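# Unpack heat sink and slip sheet onto two pads

## Task

Remove both the finned metal heat sink and the slip sheet lying beneath it from the crate. Put the heat sink upright on the small pad with its fins facing upward, and lay the sheet flat on the large pad. Each item must sit wholly within the outline of its own pad.

## Robot and tools

ROBOT. Two FANUC CRX arms share a table. left_arm carries a Robotiq two-finger gripper; right_arm carries a single suction cup. Calibrated bases: left_arm at (-0.026, +0.490, +0.045) m, right_arm at (-0.002, -0.371, +0.045) m, both facing nearly along +x.

FRAME. All poses, positions and offsets use the scene frame. Its origin is at table-top height, halfway between the nominal bases. +x points out over the table, +y toward left_arm, +z up. Arm names do not match image left/right. Reported positions may be off by a few centimetres, more at long reach.

THE 16-NUMBER ROW. Every motion command uses one flat row of 16 numbers, each in [-1, 1], covering both arms even if only one moves. Indices 0-5: left_arm dx, dy, dz, rx, ry, rz. 6: left_gripper position. 7: force_limit. 8: speed. 9-14: right_arm dx, dy, dz, rx, ry, rz. 15: right_tool suction. The six pose numbers per arm are offsets, not poses. They count from that arm's Hand target at the start of the action or move, along scene axes. 1.0 equals 0.6 m or 180 degrees. rx, ry, rz form a single rotation vector, turning about the Hand target's position. Repeating an offset in a new call moves the arm again. Six zeros ask for the current Hand target again. Gripper and suction values are absolute settings: send your previous values to keep them, since 0 is itself a command.

GRIPPER (left_arm). position +1 = open 85 mm; pads touch near -0.8; -1 squeezes until blocked. force_limit and speed (both start at +1) set grip strength; speed -1, 0, +1 give roughly 20, 85, 150 mm/s. A fast close from well open gives about 200-245 N per pad; a slow close at force_limit -1 about 30 N on a 40 mm object. New force_limit or speed applies only after a position change of at least 0.01. Grip with -1 and confirm object_status 2. object_status: 0 moving, 1 blocked while opening, 2 blocked while closing, 3 reached target or pads closed. position_measured is in counts: 3 open, 78 about 60 mm, 130 about 40 mm, 180 about 20 mm, 230 closed. Fingers point along gripper +z and close along its y axis; end_effector_position is between closed pads, tips reach about 19 mm past it when closed.

SUCTION (right_arm). suction above 0.01 = on, 0.01 or less = off; it persists. Press the 41 mm rim fully onto a smooth flat face, away from edges and holes. suction_measured near 0 means no seal; 0.83+ is airtight. part_present turns 1 at 0.50 and back to 0 under 0.45. Under vacuum the cup shortens by up to 16 mm. To release: rest the part on its support, switch off, wait a moment; the cup may touch until raised 22 mm. The tool body widens to about 9 cm sideways from 3 cm behind the rim. A cup sealed on the table pins the arm; turn suction off.

execute_actions(actions, cameras). actions is a list of actions; each action is up to 15 rows, one per 1/30 s step; if shorter, the last row holds for the remaining steps of the 0.5 s action. Every row is measured from the action's starting Hand target. An empty list just returns state and images. cameras selects images: omitted/null/["all"] for all, [] for none.

move(target, speed, blend, stop_force, zero, blocking, cameras). Straight-line paths for both end effectors. target: one row or a list of up to 15 rows, all offsets from the Hand targets at move start. speed: m/s, 0.002-1, default 0.25 (rotation up to twice that in rad/s); one value or one per target. blend: corner rounding in m per target, default 0. stop_force: 12-80 N, shared; ends an arm's path when push against its travel exceeds it; use only slowly, not while rotating, and leave it out when backing off a contact. zero (default true) resets the force baseline first. blocking=false returns early but cannot combine with stop_force. Paths stop after 10 s maximum and do not avoid obstacles. The result adds a move: line with the ending (done, off_target, moving, held, fault) and limits (paced = command clipped, held = steps withheld).

wait(seconds 0-10), stop() to brake a running move, zoom_image(camera, region [x0,y0,x1,y1], at most 504x504 px), read_manual(section "licences"), finished_scene(scene 1-3) which ends the scene irrevocably.

CONTROLLER. Each step the command is clipped to 70 mm and 16 degrees from the measured pose. Hand target in results is the last command after clipping; end effectors often stop short, so send the shortfall as an extra offset. An arm blocked by something keeps pressing until moved back.

RESULTS. Each arm lists end_effector_position (m), end_effector_quat_wxyz, Hand target, joint velocities ("within noise" when still), gripper fields or suction fields, and Flange force along the end effector's own axes (noisy; "no reading" near singular poses). Multi-action calls also give step positions and per-action force lines. Warnings include MOTOR HOT and OVER-TEMPERATURE FAULT (30-60 s lockout).

CAMERAS. cam_high (fixed overview), cam_left_wrist, cam_right_wrist, each 672x504, with OpenCV calibration given; wrist images may lag during motion.

AVOID. A net 150 N on an arm, or joint torque above 150 N m (first three joints) or 37.6 N m (wrist joints), stops that arm 10 s. Do not drop parts, let go while they move, slam, hit or press hard, squeeze a part still resting on something, swing loads fast, or bring the arms together. Nothing may leave the table. Loose items can be nudged by random pushes. Scene time runs while you think.

Each tool is called after "Request:" as a command line: name --argument value for each argument, lists and objects as JSON in quotes; but a table of rows of numbers goes row by row, as --pt "numbers of a row", without its own name.

## Session

Request:
execute_actions --actions '[]'

Scene clock: 0.00 s.
left_arm: end_effector_position=(+0.2294, +0.0566, +0.1547) position_measured=3 object_status=3 end_effector_quat_wxyz=(-0.276, -0.586, +0.707, -0.283) | right_arm: end_effector_position=(+0.6932, -0.2691, +0.3343) suction_measured=0.01 part_present=0 end_effector_quat_wxyz=(+0.195, +0.299, +0.806, -0.473)
Joint positions: left_arm=[-0.616 -0.038 -0.974 1.365 -0.715 0.822] | right_arm=[0.581 0.931 0.695 0.919 -1.915 -1.242]
Joint velocities: within noise
Flange force (N): no reading
Hand target: left_arm +0.2294, +0.0566, +0.1547; -0.276, -0.586, +0.707, -0.283 | right_arm +0.6932, -0.2691, +0.3343; +0.195, +0.299, +0.806, -0.473

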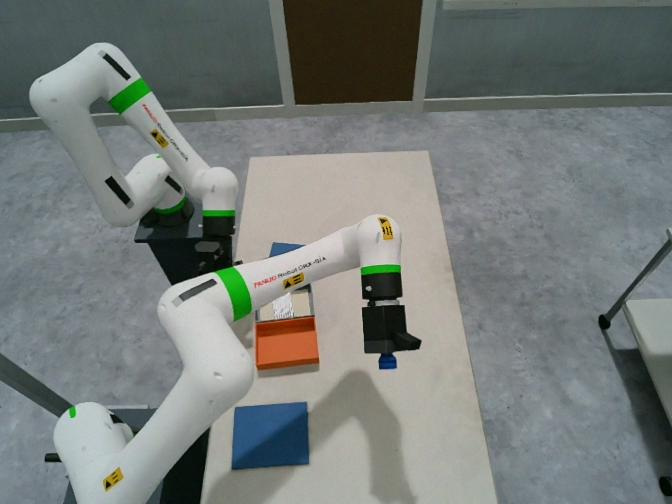

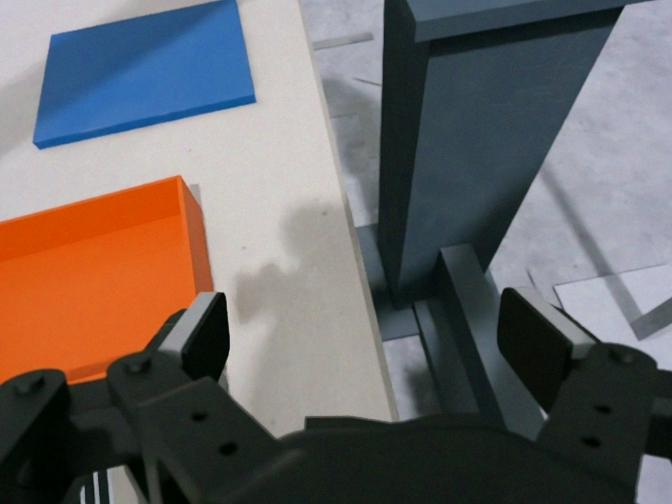

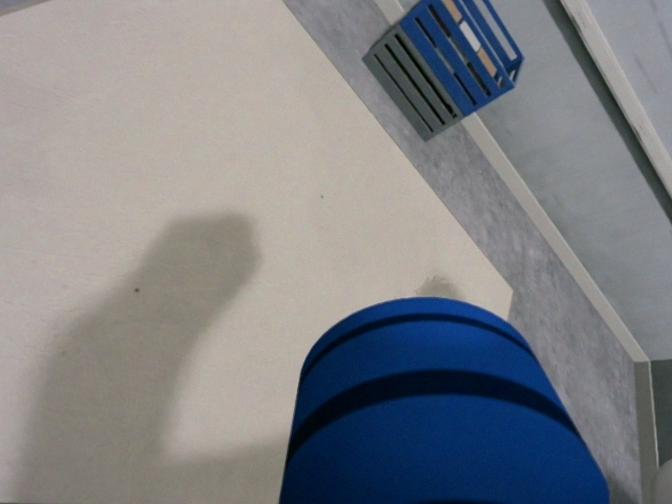

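Request:
move --target '[0.03,0.3,0.4,0.2587,-0.021,0,1,1,1,-0.32,-0.5,0.15,0.341,0.012,0,0]'

Scene clock: 19.20 s.
left_arm: end_effector_position=(+0.2474, +0.2366, +0.3946) position_measured=3 object_status=3 end_effector_quat_wxyz=(+0.000, -0.638, +0.770, +0.001) | right_arm: end_effector_position=(+0.5012, -0.5690, +0.4243) suction_measured=0.01 part_present=0 end_effector_quat_wxyz=(+0.000, +0.348, +0.938, -0.001)
Joint positions: left_arm=[-0.438 -0.182 -0.01 -0.002 -1.745 1.776] | right_arm=[-0.136 0.257 0.473 0.003 -1.786 -0.579]
Joint velocities: within noise
Flange force (N): left_arm=[2.0 -2.5 -2.9] | right_arm=[12.8 -2.9 6.5]
Hand target: left_arm +0.2474, +0.2366, +0.3947; +0.000, -0.638, +0.770, +0.001 | right_arm +0.5012, -0.5691, +0.4243; +0.000, +0.348, +0.938, -0.001
Off the commanded pose: left_arm 0.000 m, 0 deg | right_arm 0.000 m, 0 deg.
move: done
camera_calibration:
cam_left_wrist: T_world_to_cam=[[-0.982425, 0.186192, 0.0131953, 0.203143], [0.181657, 0.937451, 0.296963, -0.361484], [0.0429223, 0.294141, -0.954798, 0.427386], [0, 0, 0, 1]] pos_world=[0.246894, 0.175338, 0.512734]
cam_right_wrist: T_world_to_cam=[[-0.646162, -0.762374, -0.0355216, -0.0801372], [-0.685696, 0.559477, 0.465626, 0.489842], [-0.335107, 0.325226, -0.884269, 0.79479], [0, 0, 0, 1]] pos_world=[0.550441, -0.593636, 0.471878]

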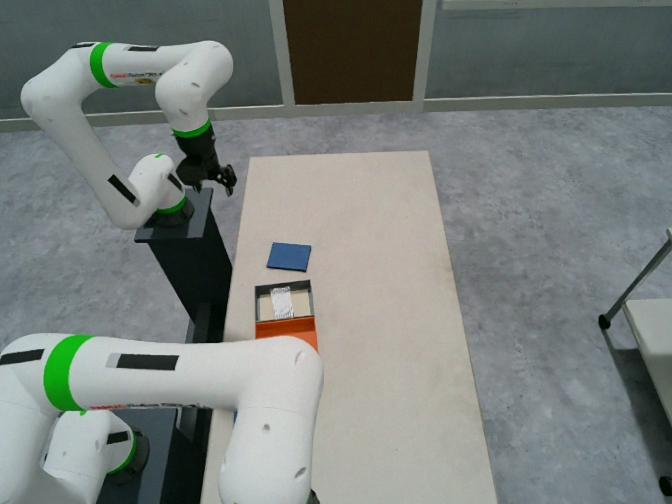

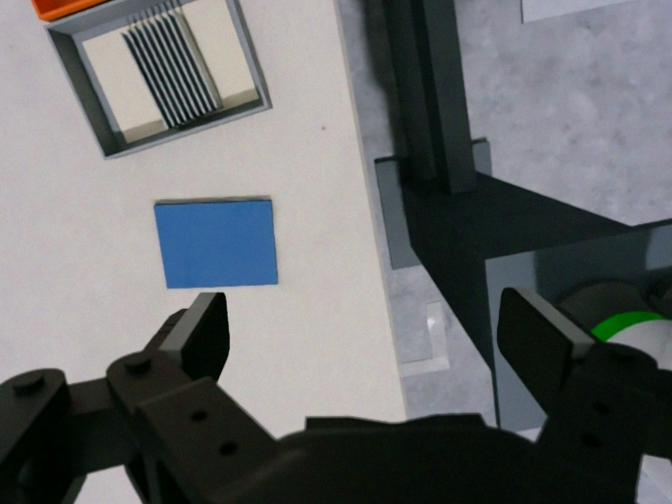

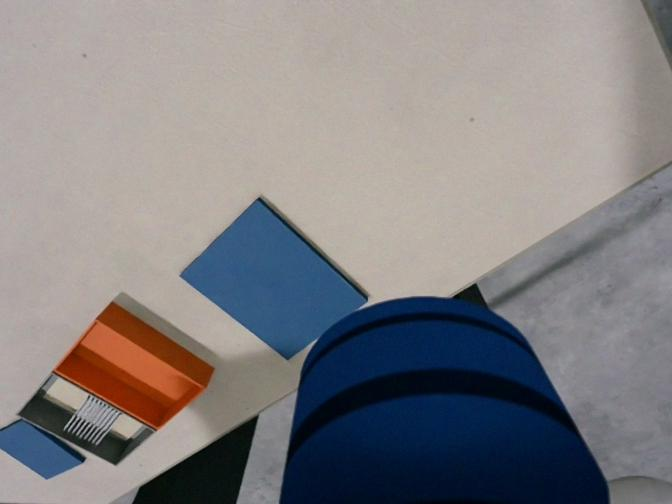

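Request:
zoom_image --camera "cam_left_wrist" --region '[20, 0, 300, 300]'

Request:
zoom_image --camera "cam_high" --region '[220, 220, 350, 350]'

Request:
zoom_image --camera "cam_right_wrist" --region '[0, 280, 240, 480]'

Scaled by 1.680 from the camera's 672x504 image, which has a finer 960x720 frame.

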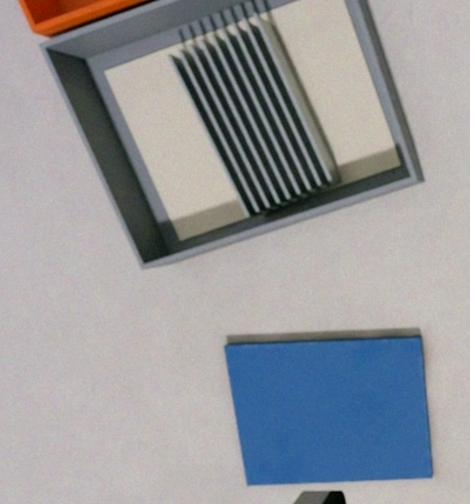

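Scaled by 3.877 from the camera's 672x504 image, which has a finer 960x720 frame.

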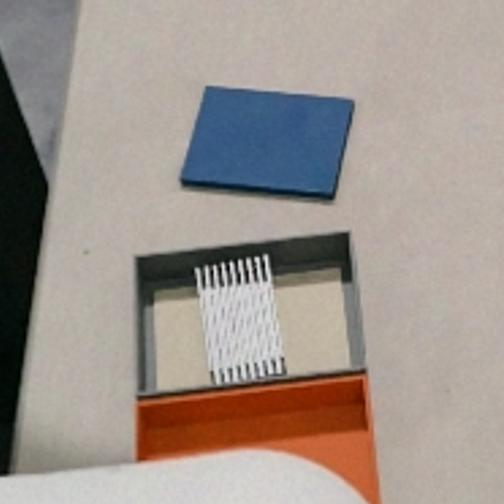

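Scaled by 2.100 from the camera's 672x504 image, which has a finer 960x720 frame.

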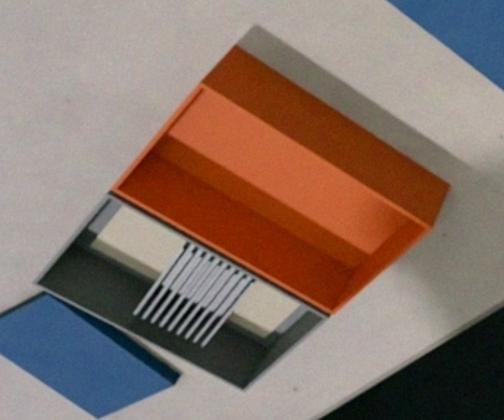

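Request:
move --target '[0.246,-0.18,-0.24,0,0,0.122,1,-0.5,-0.5,0,0,0,0,0,0,0]'

Request:
zoom_image --camera "cam_left_wrist" --region '[80, 0, 580, 500]'

Scene clock: 46.77 s.
left_arm: end_effector_position=(+0.3949, +0.1287, +0.2507) position_measured=3 object_status=3 end_effector_quat_wxyz=(+0.000, +0.773, -0.634, -0.001) | right_arm: end_effector_position=(+0.5012, -0.5691, +0.4243) suction_measured=0.01 part_present=0 end_effector_quat_wxyz=(+0.000, +0.348, +0.938, -0.001)
Joint positions: left_arm=[-0.519 0.282 0.139 -0.001 -1.431 2.24] | right_arm=[-0.136 0.257 0.473 0.003 -1.787 -0.579]
Joint velocities: within noise
Flange force (N): left_arm=[6.3 -5.3 -3.8] | right_arm=[8.0 -1.7 3.4]
Hand target: left_arm +0.3950, +0.1286, +0.2507; +0.000, +0.773, -0.634, -0.001 | right_arm +0.5012, -0.5691, +0.4243; +0.000, +0.348, +0.938, -0.001
Off the commanded pose: left_arm 0.000 m, 0 deg | right_arm 0.000 m, 0 deg.
move: done
camera_calibration:
cam_left_wrist: T_world_to_cam=[[-0.980795, -0.194599, 0.0131604, 0.418429], [-0.181999, 0.937376, 0.296989, -0.10064], [-0.07013, 0.28889, -0.95479, 0.360657], [0, 0, 0, 1]] pos_world=[0.41737, 0.0715731, 0.368734]
cam_right_wrist: T_world_to_cam=[[-0.646234, -0.76231, -0.0355559, -0.080043], [-0.685632, 0.559511, 0.465678, 0.489803], [-0.335097, 0.325315, -0.88424, 0.794823], [0, 0, 0, 1]] pos_world=[0.550441, -0.593636, 0.471878]

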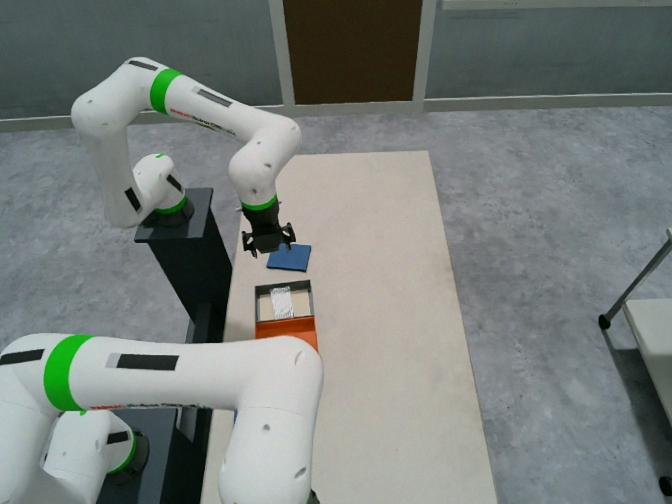

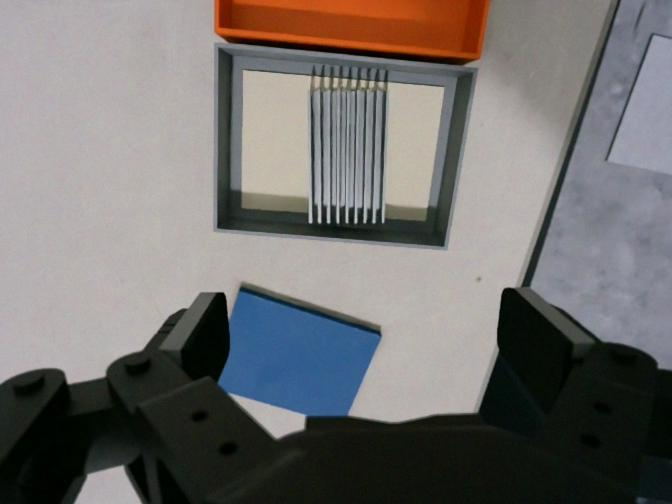

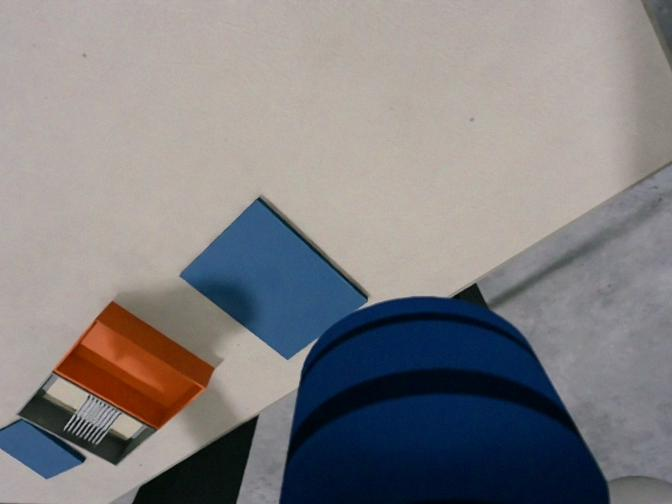

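Scaled by 1.008 from the camera's 672x504 image, which has a finer 960x720 frame.

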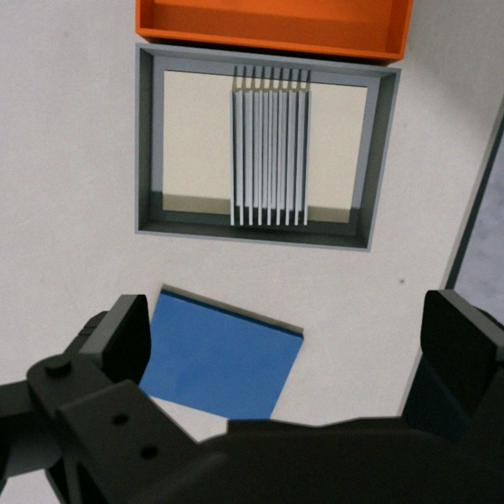

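Request:
move --target '[0.0035,-0.0643,-0.25,0,0,0,1,-0.5,-0.5,0,0,0,0,0,0,0]' --cameras '["cam_left_wrist","cam_high"]'

Request:
zoom_image --camera "cam_left_wrist" --region '[84, 0, 588, 504]'

Request:
zoom_image --camera "cam_high" --region '[200, 200, 370, 340]'

Scene clock: 65.93 s.
left_arm: end_effector_position=(+0.3970, +0.0901, +0.1007) position_measured=3 object_status=3 end_effector_quat_wxyz=(+0.000, +0.773, -0.634, -0.001) | right_arm: end_effector_position=(+0.5012, -0.5691, +0.4243) suction_measured=0.01 part_present=0 end_effector_quat_wxyz=(+0.000, +0.348, +0.938, -0.001)
Joint positions: left_arm=[-0.578 0.454 0.008 -0.001 -1.127 2.3] | right_arm=[-0.136 0.257 0.473 0.003 -1.787 -0.579]
Joint velocities: within noise
Flange force (N): left_arm=[5.4 -3.3 -0.8] | right_arm=[7.7 -1.9 3.9]
Hand target: left_arm +0.3971, +0.0900, +0.1007; +0.000, +0.773, -0.634, -0.001 | right_arm +0.5012, -0.5691, +0.4243; +0.000, +0.348, +0.938, -0.001
Off the commanded pose: left_arm 0.000 m, 0 deg | right_arm 0.000 m, 0 deg.
move: done
camera_calibration:
cam_left_wrist: T_world_to_cam=[[-0.980787, -0.19463, 0.0132533, 0.414949], [-0.182, 0.93737, 0.297006, -0.0196235], [-0.0702295, 0.288888, -0.954784, 0.228749], [0, 0, 0, 1]] pos_world=[0.41947, 0.0330731, 0.218734]
Images, in order (width x height): cam_high 672x504, cam_left_wrist 672x504.

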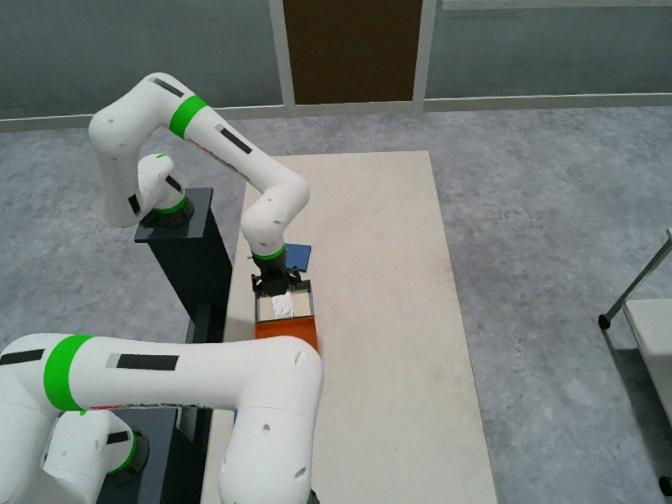

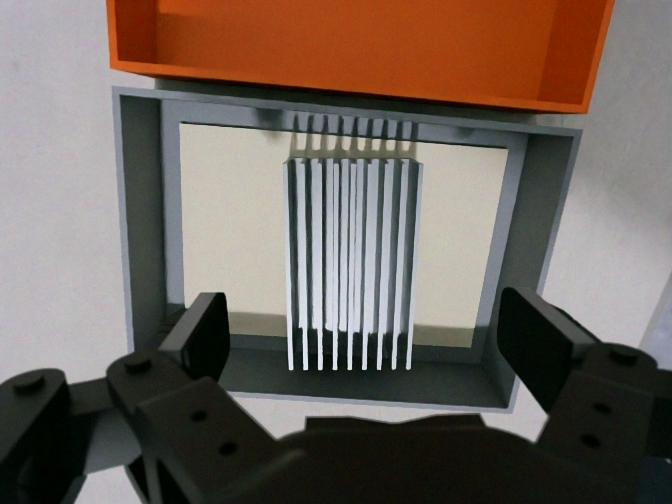

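Scaled by 1.000.

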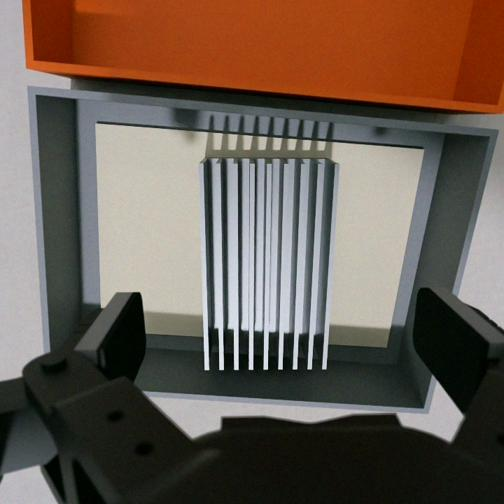

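Scaled by 2.965 from the camera's 672x504 image, which has a finer 960x720 frame.

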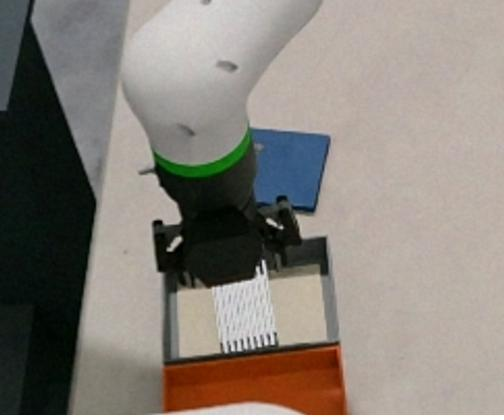

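Request:
move --target '[0.0023,0.0117,-0.131,0,0,0,1,-0.5,-0.5,0,0,0,0,0,0,0]' --cameras '["cam_left_wrist","cam_high"]' --speed 0.05 --stop_force 15

Request:
zoom_image --camera "cam_high" --region '[220, 240, 350, 340]'

Scene clock: 79.63 s.
left_arm: end_effector_position=(+0.3984, +0.0971, +0.0220) position_measured=3 object_status=3 end_effector_quat_wxyz=(+0.000, +0.773, -0.634, -0.001) | right_arm: end_effector_position=(+0.5012, -0.5691, +0.4243) suction_measured=0.01 part_present=0 end_effector_quat_wxyz=(+0.000, +0.348, +0.938, -0.001)
Joint positions: left_arm=[-0.566 0.543 -0.068 -0.001 -0.962 2.288] | right_arm=[-0.136 0.257 0.473 0.003 -1.787 -0.579]
Joint velocities: within noise
Flange force (N): left_arm=[5.8 -4.1 1.8] | right_arm=[7.4 -1.9 4.0]
Hand target: left_arm +0.3984, +0.0971, +0.0221; +0.000, +0.773, -0.634, -0.001 | right_arm +0.5012, -0.5691, +0.4243; +0.000, +0.348, +0.938, -0.001
Off the commanded pose: left_arm 0.000 m, 0 deg | right_arm 0.000 m, 0 deg.
move: done
camera_calibration:
cam_left_wrist: T_world_to_cam=[[-0.980796, -0.194595, 0.0131412, 0.418744], [-0.181994, 0.937349, 0.297078, -0.00259729], [-0.0701278, 0.288981, -0.954763, 0.151729], [0, 0, 0, 1]] pos_world=[0.42087, 0.040073, 0.140134]
Images, in order (width x height): cam_high 672x504, cam_left_wrist 672x504.

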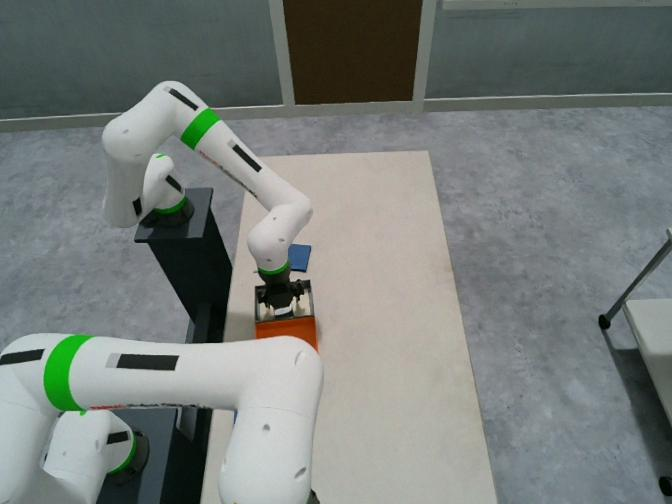

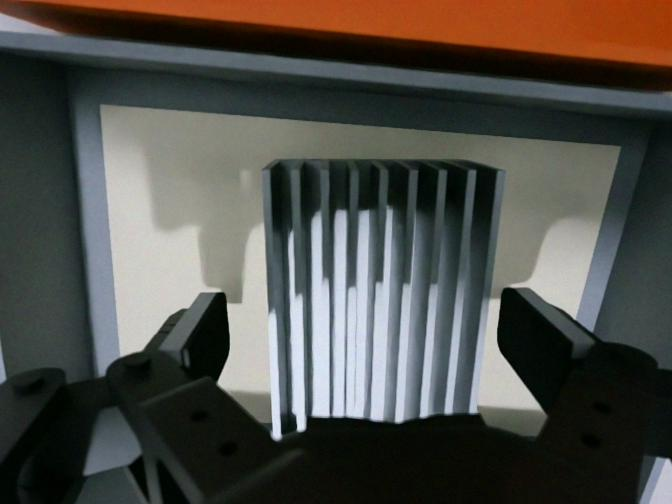

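Scaled by 3.877 from the camera's 672x504 image, which has a finer 960x720 frame.

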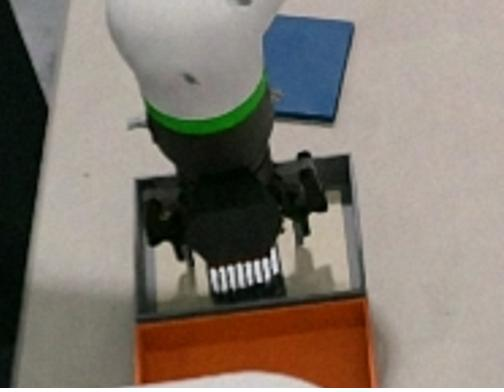

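Request:
execute_actions --actions '[[[0,0,0,0,0,0,-1,-0.6,-1,0,0,0,0,0,0,0]],[[0,0,0,0,0,0,-1,-0.6,-1,0,0,0,0,0,0,0]],[[0,0,0,0,0,0,-1,-0.6,-1,0,0,0,0,0,0,0]]]' --cameras '["cam_left_wrist"]'

Scene clock: 84.50 s.
left_arm: end_effector_position=(+0.3984, +0.0971, +0.0221) position_measured=78 object_status=2 end_effector_quat_wxyz=(+0.000, +0.773, -0.634, -0.001) | right_arm: end_effector_position=(+0.5012, -0.5691, +0.4243) suction_measured=0.01 part_present=0 end_effector_quat_wxyz=(+0.000, +0.348, +0.938, -0.001)
Joint positions: left_arm=[-0.566 0.543 -0.068 -0.001 -0.962 2.288] | right_arm=[-0.136 0.257 0.473 0.003 -1.787 -0.579]
Joint velocities: within noise
Flange force (N): left_arm=[4.3 -3.2 -10.0] | right_arm=[7.8 -1.8 4.4]
Flange force at the end of the 1st action (N): left_arm=[5.9 -4.3 1.8] | right_arm=[7.0 -1.7 3.8]
Flange force at the end of the 2nd action (N): left_arm=[5.3 -3.9 1.4] | right_arm=[6.2 -2.2 3.3]
Hand target: left_arm +0.3984, +0.0971, +0.0221; +0.000, +0.773, -0.634, -0.001 | right_arm +0.5012, -0.5691, +0.4243; +0.000, +0.348, +0.938, -0.001
Off the commanded pose: left_arm 0.000 m, 0 deg | right_arm 0.000 m, 0 deg.
Step readings (end_effector_position of left_arm | right_arm; steps 1 to 15: 1st action; 16 to 30: 2nd action; 31 to 45: 3rd action):
0: (+0.3984, +0.0971, +0.0221) | (+0.5012, -0.5691, +0.4243)
1: (+0.3984, +0.0971, +0.0221) | (+0.5012, -0.5691, +0.4243)
2: (+0.3984, +0.0971, +0.0221) | (+0.5012, -0.5691, +0.4243)
4: (+0.3984, +0.0971, +0.0221) | (+0.5012, -0.5691, +0.4243)
8: (+0.3984, +0.0971, +0.0221) | (+0.5012, -0.5691, +0.4243)
15: (+0.3984, +0.0971, +0.0221) | (+0.5012, -0.5691, +0.4243)
16: (+0.3984, +0.0971, +0.0221) | (+0.5012, -0.5691, +0.4243)
17: (+0.3984, +0.0971, +0.0221) | (+0.5012, -0.5691, +0.4243)
19: (+0.3984, +0.0971, +0.0221) | (+0.5012, -0.5691, +0.4243)
23: (+0.3984, +0.0971, +0.0221) | (+0.5012, -0.5691, +0.4243)
30: (+0.3984, +0.0971, +0.0221) | (+0.5012, -0.5691, +0.4243)
31: (+0.3984, +0.0971, +0.0221) | (+0.5012, -0.5691, +0.4243)
32: (+0.3984, +0.0971, +0.0221) | (+0.5012, -0.5691, +0.4243)
34: (+0.3984, +0.0971, +0.0221) | (+0.5012, -0.5691, +0.4243)
38: (+0.3984, +0.0971, +0.0220) | (+0.5012, -0.5691, +0.4243)
45: (+0.3984, +0.0971, +0.0221) | (+0.5012, -0.5691, +0.4243)
camera_calibration:
cam_left_wrist: T_world_to_cam=[[-0.980769, -0.194722, 0.0132239, 0.418824], [-0.182097, 0.937351, 0.297008, -0.00252635], [-0.0702293, 0.288888, -0.954783, 0.151786], [0, 0, 0, 1]] pos_world=[0.42097, 0.0400731, 0.140134]
Images, in order (width x height): cam_left_wrist 672x504.

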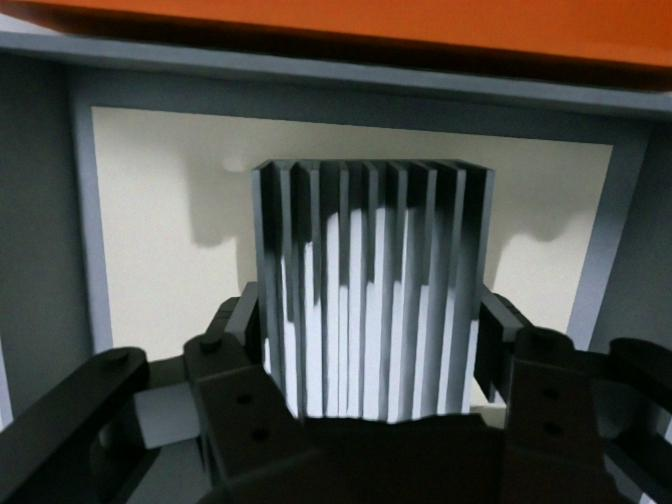

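Request:
move --pt "0 0 0.05 0 0 0 -1 -0.6 -1 0 0 0 0 0 0 0" --pt "0 0 0.25 0 0 0 -1 -0.6 -1 0 0 0 0 0 0 0" --speed '[0.05,0.15]' --cameras '["cam_left_wrist","cam_high"]'

Request:
zoom_image --camera "cam_high" --region '[220, 220, 350, 340]'

Scene clock: 91.23 s.
left_arm: end_effector_position=(+0.3984, +0.0971, +0.1720) position_measured=78 object_status=2 end_effector_quat_wxyz=(+0.000, +0.773, -0.634, -0.001) | right_arm: end_effector_position=(+0.5012, -0.5691, +0.4243) suction_measured=0.01 part_present=0 end_effector_quat_wxyz=(+0.000, +0.348, +0.938, -0.001)
Joint positions: left_arm=[-0.566 0.382 0.084 -0.001 -1.275 2.288] | right_arm=[-0.136 0.257 0.473 0.003 -1.787 -0.579]
Joint velocities: within noise
Flange force (N): left_arm=[8.7 -6.1 -0.4] | right_arm=[7.4 -2.0 4.4]
Hand target: left_arm +0.3984, +0.0971, +0.1721; +0.000, +0.773, -0.634, -0.001 | right_arm +0.5012, -0.5691, +0.4243; +0.000, +0.348, +0.938, -0.001
Off the commanded pose: left_arm 0.000 m, 0 deg | right_arm 0.000 m, 0 deg.
move: done
camera_calibration:
cam_left_wrist: T_world_to_cam=[[-0.980805, -0.194538, 0.0132827, 0.416714], [-0.181904, 0.93739, 0.297004, -0.0470836], [-0.0702296, 0.288887, -0.954784, 0.295025], [0, 0, 0, 1]] pos_world=[0.42087, 0.0399731, 0.290134]
Images, in order (width x height): cam_high 672x504, cam_left_wrist 672x504.

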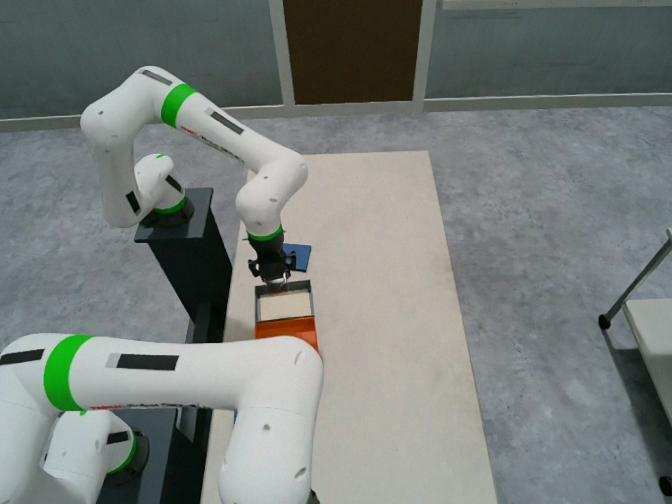

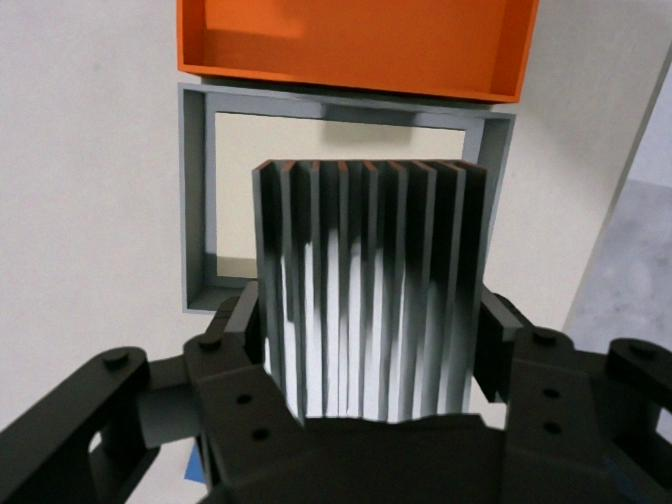

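Scaled by 3.877 from the camera's 672x504 image, which has a finer 960x720 frame.

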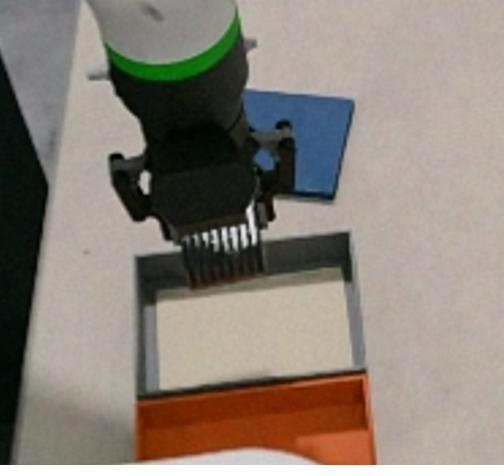

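Request:
move --target '[0.0177,0.33,-0.05,0,0,0.392,-1,-0.6,-1,0,0,0,0,0,0,0]' --speed 0.2 --cameras '["cam_left_wrist","cam_high"]'

Request:
zoom_image --camera "cam_high" --region '[220, 180, 350, 310]'

Scene clock: 121.73 s.
left_arm: end_effector_position=(+0.4091, +0.2950, +0.1421) position_measured=78 object_status=2 end_effector_quat_wxyz=(+0.001, +0.997, -0.071, -0.001) | right_arm: end_effector_position=(+0.5012, -0.5691, +0.4243) suction_measured=0.01 part_present=0 end_effector_quat_wxyz=(+0.000, +0.348, +0.938, -0.001)
Joint positions: left_arm=[-0.189 0.167 -0.265 0.002 -1.14 3.141] | right_arm=[-0.136 0.257 0.473 0.003 -1.787 -0.579]
Joint velocities: within noise
Flange force (N): left_arm=[6.0 1.0 1.7] | right_arm=[7.9 -2.3 3.7]
Hand target: left_arm +0.4091, +0.2951, +0.1421; +0.001, +0.997, -0.071, -0.001 | right_arm +0.5012, -0.5691, +0.4243; +0.000, +0.348, +0.938, -0.001
Off the commanded pose: left_arm 0.000 m, 0 deg | right_arm 0.000 m, 0 deg.
move: done
camera_calibration:
cam_left_wrist: T_world_to_cam=[[-0.142977, -0.989636, 0.0133554, 0.3579], [-0.944471, 0.140461, 0.297061, 0.325231], [-0.295858, 0.0298592, -0.954765, 0.378656], [0, 0, 0, 1]] pos_world=[0.470371, 0.297202, 0.260134]
Images, in order (width x height): cam_high 672x504, cam_left_wrist 672x504.

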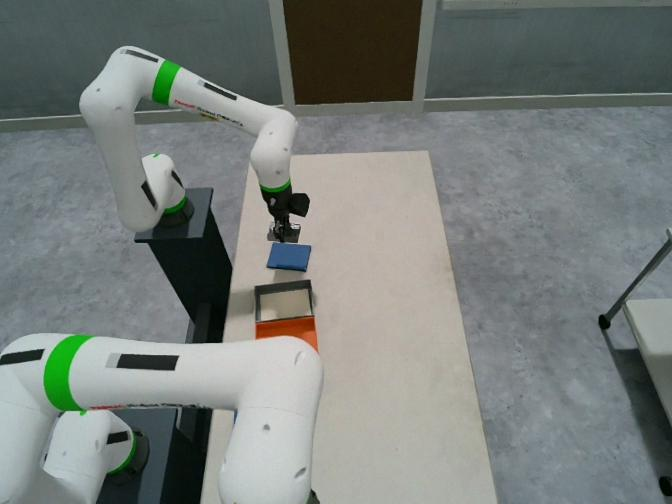

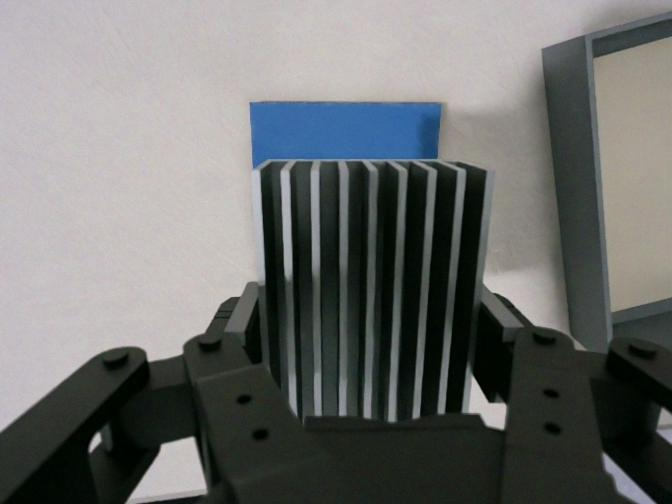

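Scaled by 3.877 from the camera's 672x504 image, which has a finer 960x720 frame.

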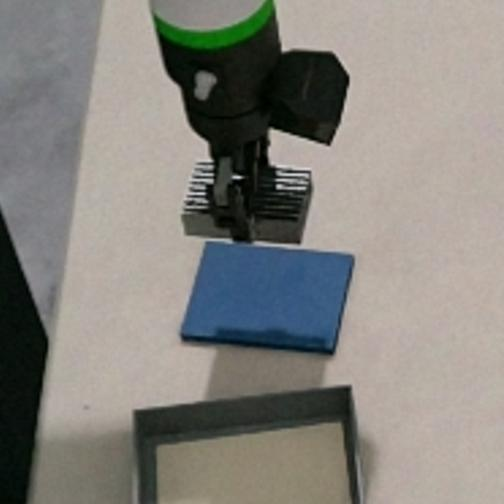

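Request:
move --pt "0.001 0.0033 -0.15 0 0 0 -1 -0.6 -1 0 0 0 0 0 0 0" --pt "0.001 0.0033 -0.215 0 0 0 -1 -0.6 -1 0 0 0 0 0 0 0" --speed '[0.15,0.015]' --stop_force 12 --cameras '["cam_left_wrist","cam_high"]'

Request:
zoom_image --camera "cam_high" --region '[220, 180, 350, 310]'

Scene clock: 135.83 s.
left_arm: end_effector_position=(+0.4098, +0.2970, +0.0269) position_measured=78 object_status=2 end_effector_quat_wxyz=(+0.001, +0.997, -0.071, -0.001) | right_arm: end_effector_position=(+0.5012, -0.5691, +0.4243) suction_measured=0.01 part_present=0 end_effector_quat_wxyz=(+0.000, +0.348, +0.938, -0.001)
Joint positions: left_arm=[-0.185 0.327 -0.381 0.002 -0.865 3.136] | right_arm=[-0.136 0.257 0.473 0.003 -1.787 -0.579]
Joint velocities: within noise
Flange force (N): left_arm=[-2.7 -2.6 -32.2] | right_arm=[7.5 -1.6 3.8]
Hand target: left_arm +0.4097, +0.2970, +0.0269; +0.001, +0.997, -0.071, -0.001 (not the last commanded pose) | right_arm +0.5012, -0.5691, +0.4243; +0.000, +0.348, +0.938, -0.001
Off the commanded pose: left_arm 0.014 m, 0 deg | right_arm 0.000 m, 0 deg.
move: contact (left_arm); path passed 1 of 2 targets
camera_calibration:
cam_left_wrist: T_world_to_cam=[[-0.142729, -0.98967, 0.0134546, 0.361382], [-0.944565, 0.14026, 0.296858, 0.359871], [-0.295678, 0.0296614, -0.954827, 0.268768], [0, 0, 0, 1]] pos_world=[0.470971, 0.299202, 0.144935]
Images, in order (width x height): cam_high 672x504, cam_left_wrist 672x504.

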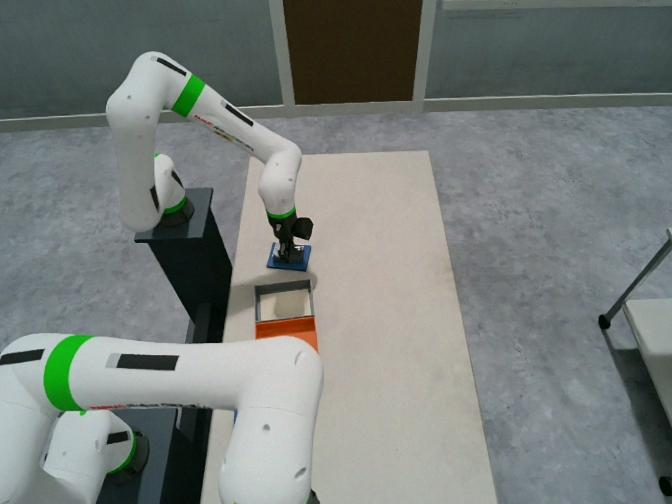

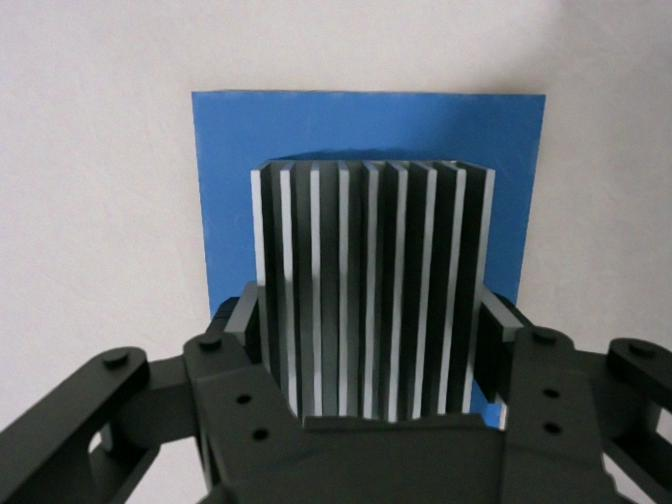

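Scaled by 3.877 from the camera's 672x504 image, which has a finer 960x720 frame.

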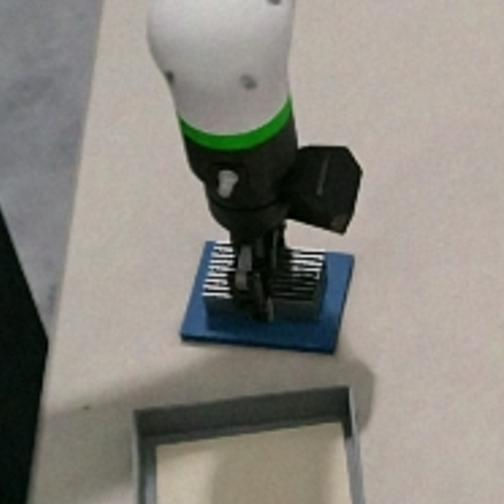

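Request:
execute_actions --actions '[[[0,0,0.0012,0,0,0,-1,-0.6,-1,0,0,0,0,0,0,0]]]' --cameras '[]'

Request:
execute_actions --actions '[[[0,0,0,0,0,0,1,-0.6,-1,0,0,0,0,0,0,0]],[[0,0,0,0,0,0,1,-0.6,-1,0,0,0,0,0,0,0]],[[0,0,0,0,0,0,1,-0.6,-1,0,0,0,0,0,0,0]]]' --cameras '["cam_left_wrist"]'

Request:
move --pt "0 0 0.03 0 0 0 1 -0.6 -1 0 0 0 0 0 0 0" --pt "0 0 0.25 0 0 0 1 -0.6 -1 0 0 0 0 0 0 0" --speed '[0.05,0.2]' --cameras '["cam_left_wrist"]'

Scene clock: 143.73 s.
left_arm: end_effector_position=(+0.4097, +0.2970, +0.0276) position_measured=78 object_status=2 end_effector_quat_wxyz=(+0.001, +0.997, -0.071, -0.001) | right_arm: end_effector_position=(+0.5012, -0.5691, +0.4243) suction_measured=0.01 part_present=0 end_effector_quat_wxyz=(+0.000, +0.348, +0.938, -0.001)
Joint positions: left_arm=[-0.185 0.326 -0.381 0.002 -0.867 3.136] | right_arm=[-0.136 0.257 0.473 0.003 -1.787 -0.579]
Joint velocities: within noise
Flange force (N): left_arm=[5.6 2.1 3.6] | right_arm=[8.0 -2.3 3.9]
Hand target: left_arm +0.4097, +0.2970, +0.0276; +0.001, +0.997, -0.071, -0.001 | right_arm +0.5012, -0.5691, +0.4243; +0.000, +0.348, +0.938, -0.001
Off the commanded pose: left_arm 0.000 m, 0 deg | right_arm 0.000 m, 0 deg.
Step readings (end_effector_position of left_arm | right_arm):
0: (+0.4097, +0.2970, +0.0269) | (+0.5012, -0.5691, +0.4243)
1: (+0.4097, +0.2970, +0.0269) | (+0.5012, -0.5691, +0.4243)
2: (+0.4097, +0.2970, +0.0269) | (+0.5012, -0.5691, +0.4243)
4: (+0.4096, +0.2970, +0.0270) | (+0.5012, -0.5691, +0.4243)
8: (+0.4094, +0.2971, +0.0273) | (+0.5012, -0.5691, +0.4243)
15: (+0.4097, +0.2970, +0.0275) | (+0.5012, -0.5691, +0.4243)
No camera images: "cameras" was empty.

Scene clock: 145.43 s.
left_arm: end_effector_position=(+0.4098, +0.2970, +0.0276) position_measured=3 object_status=0 end_effector_quat_wxyz=(+0.001, +0.997, -0.071, -0.001) | right_arm: end_effector_position=(+0.5012, -0.5691, +0.4243) suction_measured=0.01 part_present=0 end_effector_quat_wxyz=(+0.000, +0.348, +0.938, -0.001)
Joint positions: left_arm=[-0.185 0.326 -0.381 0.002 -0.867 3.136] | right_arm=[-0.136 0.257 0.473 0.003 -1.787 -0.579]
Joint velocities: within noise
Flange force (N): left_arm=[5.7 2.3 1.5] | right_arm=[7.9 -2.1 4.6]
Flange force at the end of the 1st action (N): left_arm=[5.3 1.7 1.6] | right_arm=[7.7 -2.0 4.1]
Flange force at the end of the 2nd action (N): left_arm=[5.8 1.7 1.4] | right_arm=[8.3 -1.7 4.0]
Hand target: left_arm +0.4097, +0.2970, +0.0276; +0.001, +0.997, -0.071, -0.001 | right_arm +0.5012, -0.5691, +0.4243; +0.000, +0.348, +0.938, -0.001
Off the commanded pose: left_arm 0.000 m, 0 deg | right_arm 0.000 m, 0 deg.
Step readings (end_effector_position of left_arm | right_arm; steps 1 to 15: 1st action; 16 to 30: 2nd action; 31 to 45: 3rd action):
0: (+0.4097, +0.2970, +0.0276) | (+0.5012, -0.5691, +0.4243)
1: (+0.4097, +0.2970, +0.0276) | (+0.5012, -0.5691, +0.4243)
2: (+0.4097, +0.2970, +0.0276) | (+0.5012, -0.5691, +0.4243)
4: (+0.4098, +0.2970, +0.0276) | (+0.5012, -0.5691, +0.4243)
8: (+0.4098, +0.2970, +0.0276) | (+0.5012, -0.5691, +0.4243)
15: (+0.4098, +0.2970, +0.0276) | (+0.5012, -0.5691, +0.4243)
16: (+0.4098, +0.2970, +0.0276) | (+0.5012, -0.5691, +0.4243)
17: (+0.4098, +0.2970, +0.0276) | (+0.5012, -0.5691, +0.4243)
19: (+0.4098, +0.2970, +0.0276) | (+0.5012, -0.5691, +0.4243)
23: (+0.4098, +0.2970, +0.0276) | (+0.5012, -0.5691, +0.4243)
30: (+0.4098, +0.2970, +0.0276) | (+0.5012, -0.5691, +0.4243)
31: (+0.4098, +0.2970, +0.0276) | (+0.5012, -0.5691, +0.4243)
32: (+0.4098, +0.2970, +0.0276) | (+0.5012, -0.5691, +0.4243)
34: (+0.4098, +0.2970, +0.0276) | (+0.5012, -0.5691, +0.4243)
38: (+0.4098, +0.2970, +0.0276) | (+0.5012, -0.5691, +0.4243)
45: (+0.4098, +0.2970, +0.0276) | (+0.5012, -0.5691, +0.4243)
camera_calibration:
cam_left_wrist: T_world_to_cam=[[-0.142765, -0.989667, 0.0133453, 0.361403], [-0.944597, 0.140265, 0.296752, 0.359663], [-0.295558, 0.0297597, -0.954861, 0.269451], [0, 0, 0, 1]] pos_world=[0.47097, 0.299202, 0.145735]
Images, in order (width x height): cam_left_wrist 672x504.

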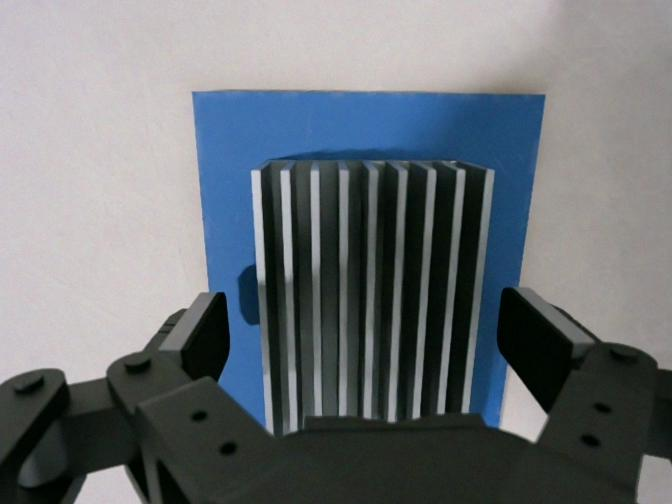

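Scene clock: 147.03 s.
left_arm: end_effector_position=(+0.4097, +0.2970, +0.1775) position_measured=3 object_status=3 end_effector_quat_wxyz=(+0.001, +0.997, -0.071, -0.001) | right_arm: end_effector_position=(+0.5012, -0.5691, +0.4243) suction_measured=0.01 part_present=0 end_effector_quat_wxyz=(+0.000, +0.348, +0.938, -0.001)
Joint positions: left_arm=[-0.185 0.133 -0.216 0.002 -1.224 3.137] | right_arm=[-0.136 0.257 0.473 0.003 -1.787 -0.579]
Joint velocities: within noise
Flange force (N): left_arm=[5.5 1.5 -0.7] | right_arm=[7.3 -1.7 3.5]
Hand target: left_arm +0.4097, +0.2970, +0.1776; +0.001, +0.997, -0.071, -0.001 | right_arm +0.5012, -0.5691, +0.4243; +0.000, +0.348, +0.938, -0.001
Off the commanded pose: left_arm 0.000 m, 0 deg | right_arm 0.000 m, 0 deg.
move: done
camera_calibration:
cam_left_wrist: T_world_to_cam=[[-0.142758, -0.989667, 0.0133602, 0.359396], [-0.944561, 0.14026, 0.296871, 0.315129], [-0.295677, 0.0297614, -0.954824, 0.41263], [0, 0, 0, 1]] pos_world=[0.470971, 0.299202, 0.295634]
Images, in order (width x height): cam_left_wrist 672x504.

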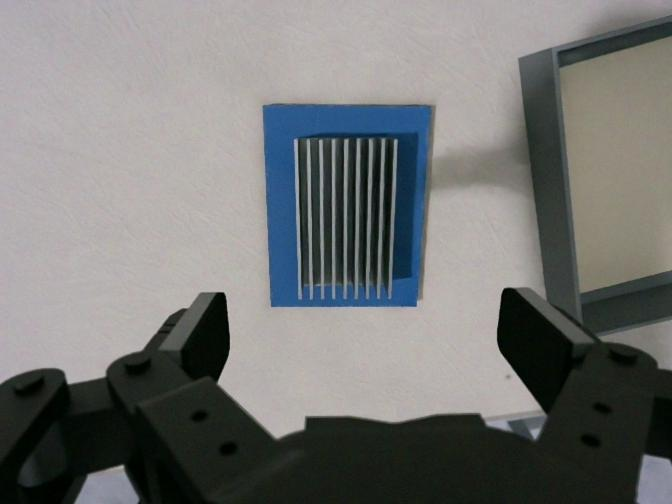

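Request:
move --target '[-0.2167,0.133,0.2,0,0,0,1,-0.6,-1,-0.1737,0.9,-0.2,0,0,0.1772,0]' --cameras '["cam_right_wrist","cam_high"]'

Scene clock: 165.60 s.
left_arm: end_effector_position=(+0.2797, +0.3768, +0.2976) position_measured=3 object_status=3 end_effector_quat_wxyz=(+0.001, +0.997, -0.071, -0.001) | right_arm: end_effector_position=(+0.3970, -0.0291, +0.3044) suction_measured=0.01 part_present=0 end_effector_quat_wxyz=(+0.001, +0.077, +0.997, -0.001)
Joint positions: left_arm=[0.012 -0.325 -0.346 0.001 -1.552 2.941] | right_arm=[0.955 0.198 0.12 0.002 -1.494 -1.114]
Joint velocities: within noise
Flange force (N): left_arm=[4.0 1.8 -3.0] | right_arm=[2.3 -1.3 0.1]
Hand target: left_arm +0.2797, +0.3768, +0.2976; +0.001, +0.997, -0.071, -0.001 | right_arm +0.3970, -0.0291, +0.3043; +0.001, +0.077, +0.997, -0.001
Off the commanded pose: left_arm 0.000 m, 0 deg | right_arm 0.000 m, 0 deg.
move: done
camera_calibration:
cam_right_wrist: T_world_to_cam=[[-0.145923, -0.988652, -0.035693, 0.0547761], [-0.877758, 0.112744, 0.46565, 0.23536], [-0.456341, 0.0992786, -0.884249, 0.519671], [0, 0, 0, 1]] pos_world=[0.451729, -0.023973, 0.351878]
Images, in order (width x height): cam_high 672x504, cam_right_wrist 672x504.

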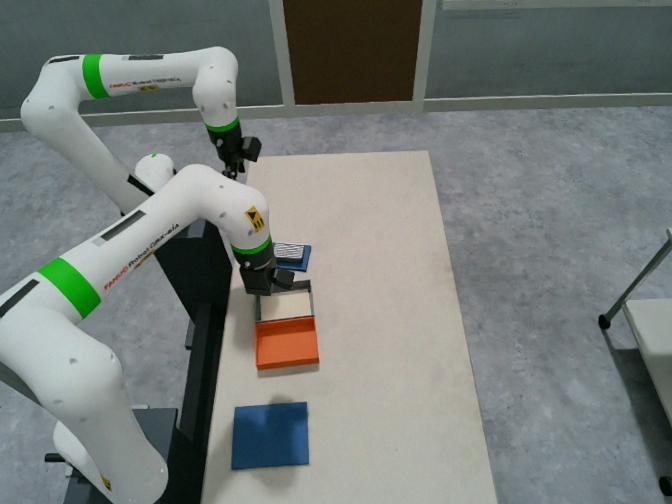

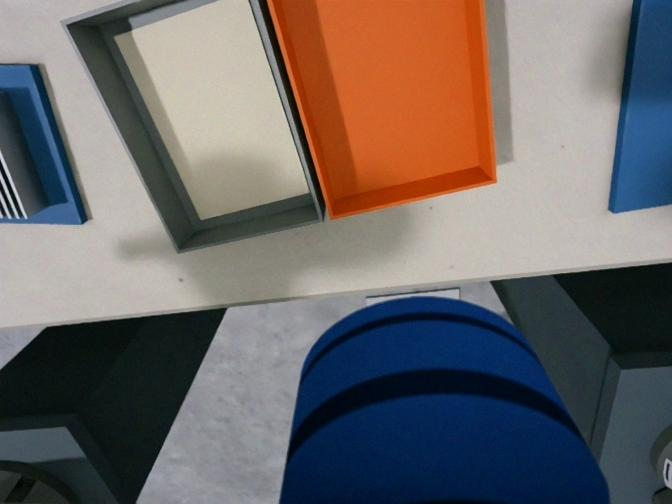

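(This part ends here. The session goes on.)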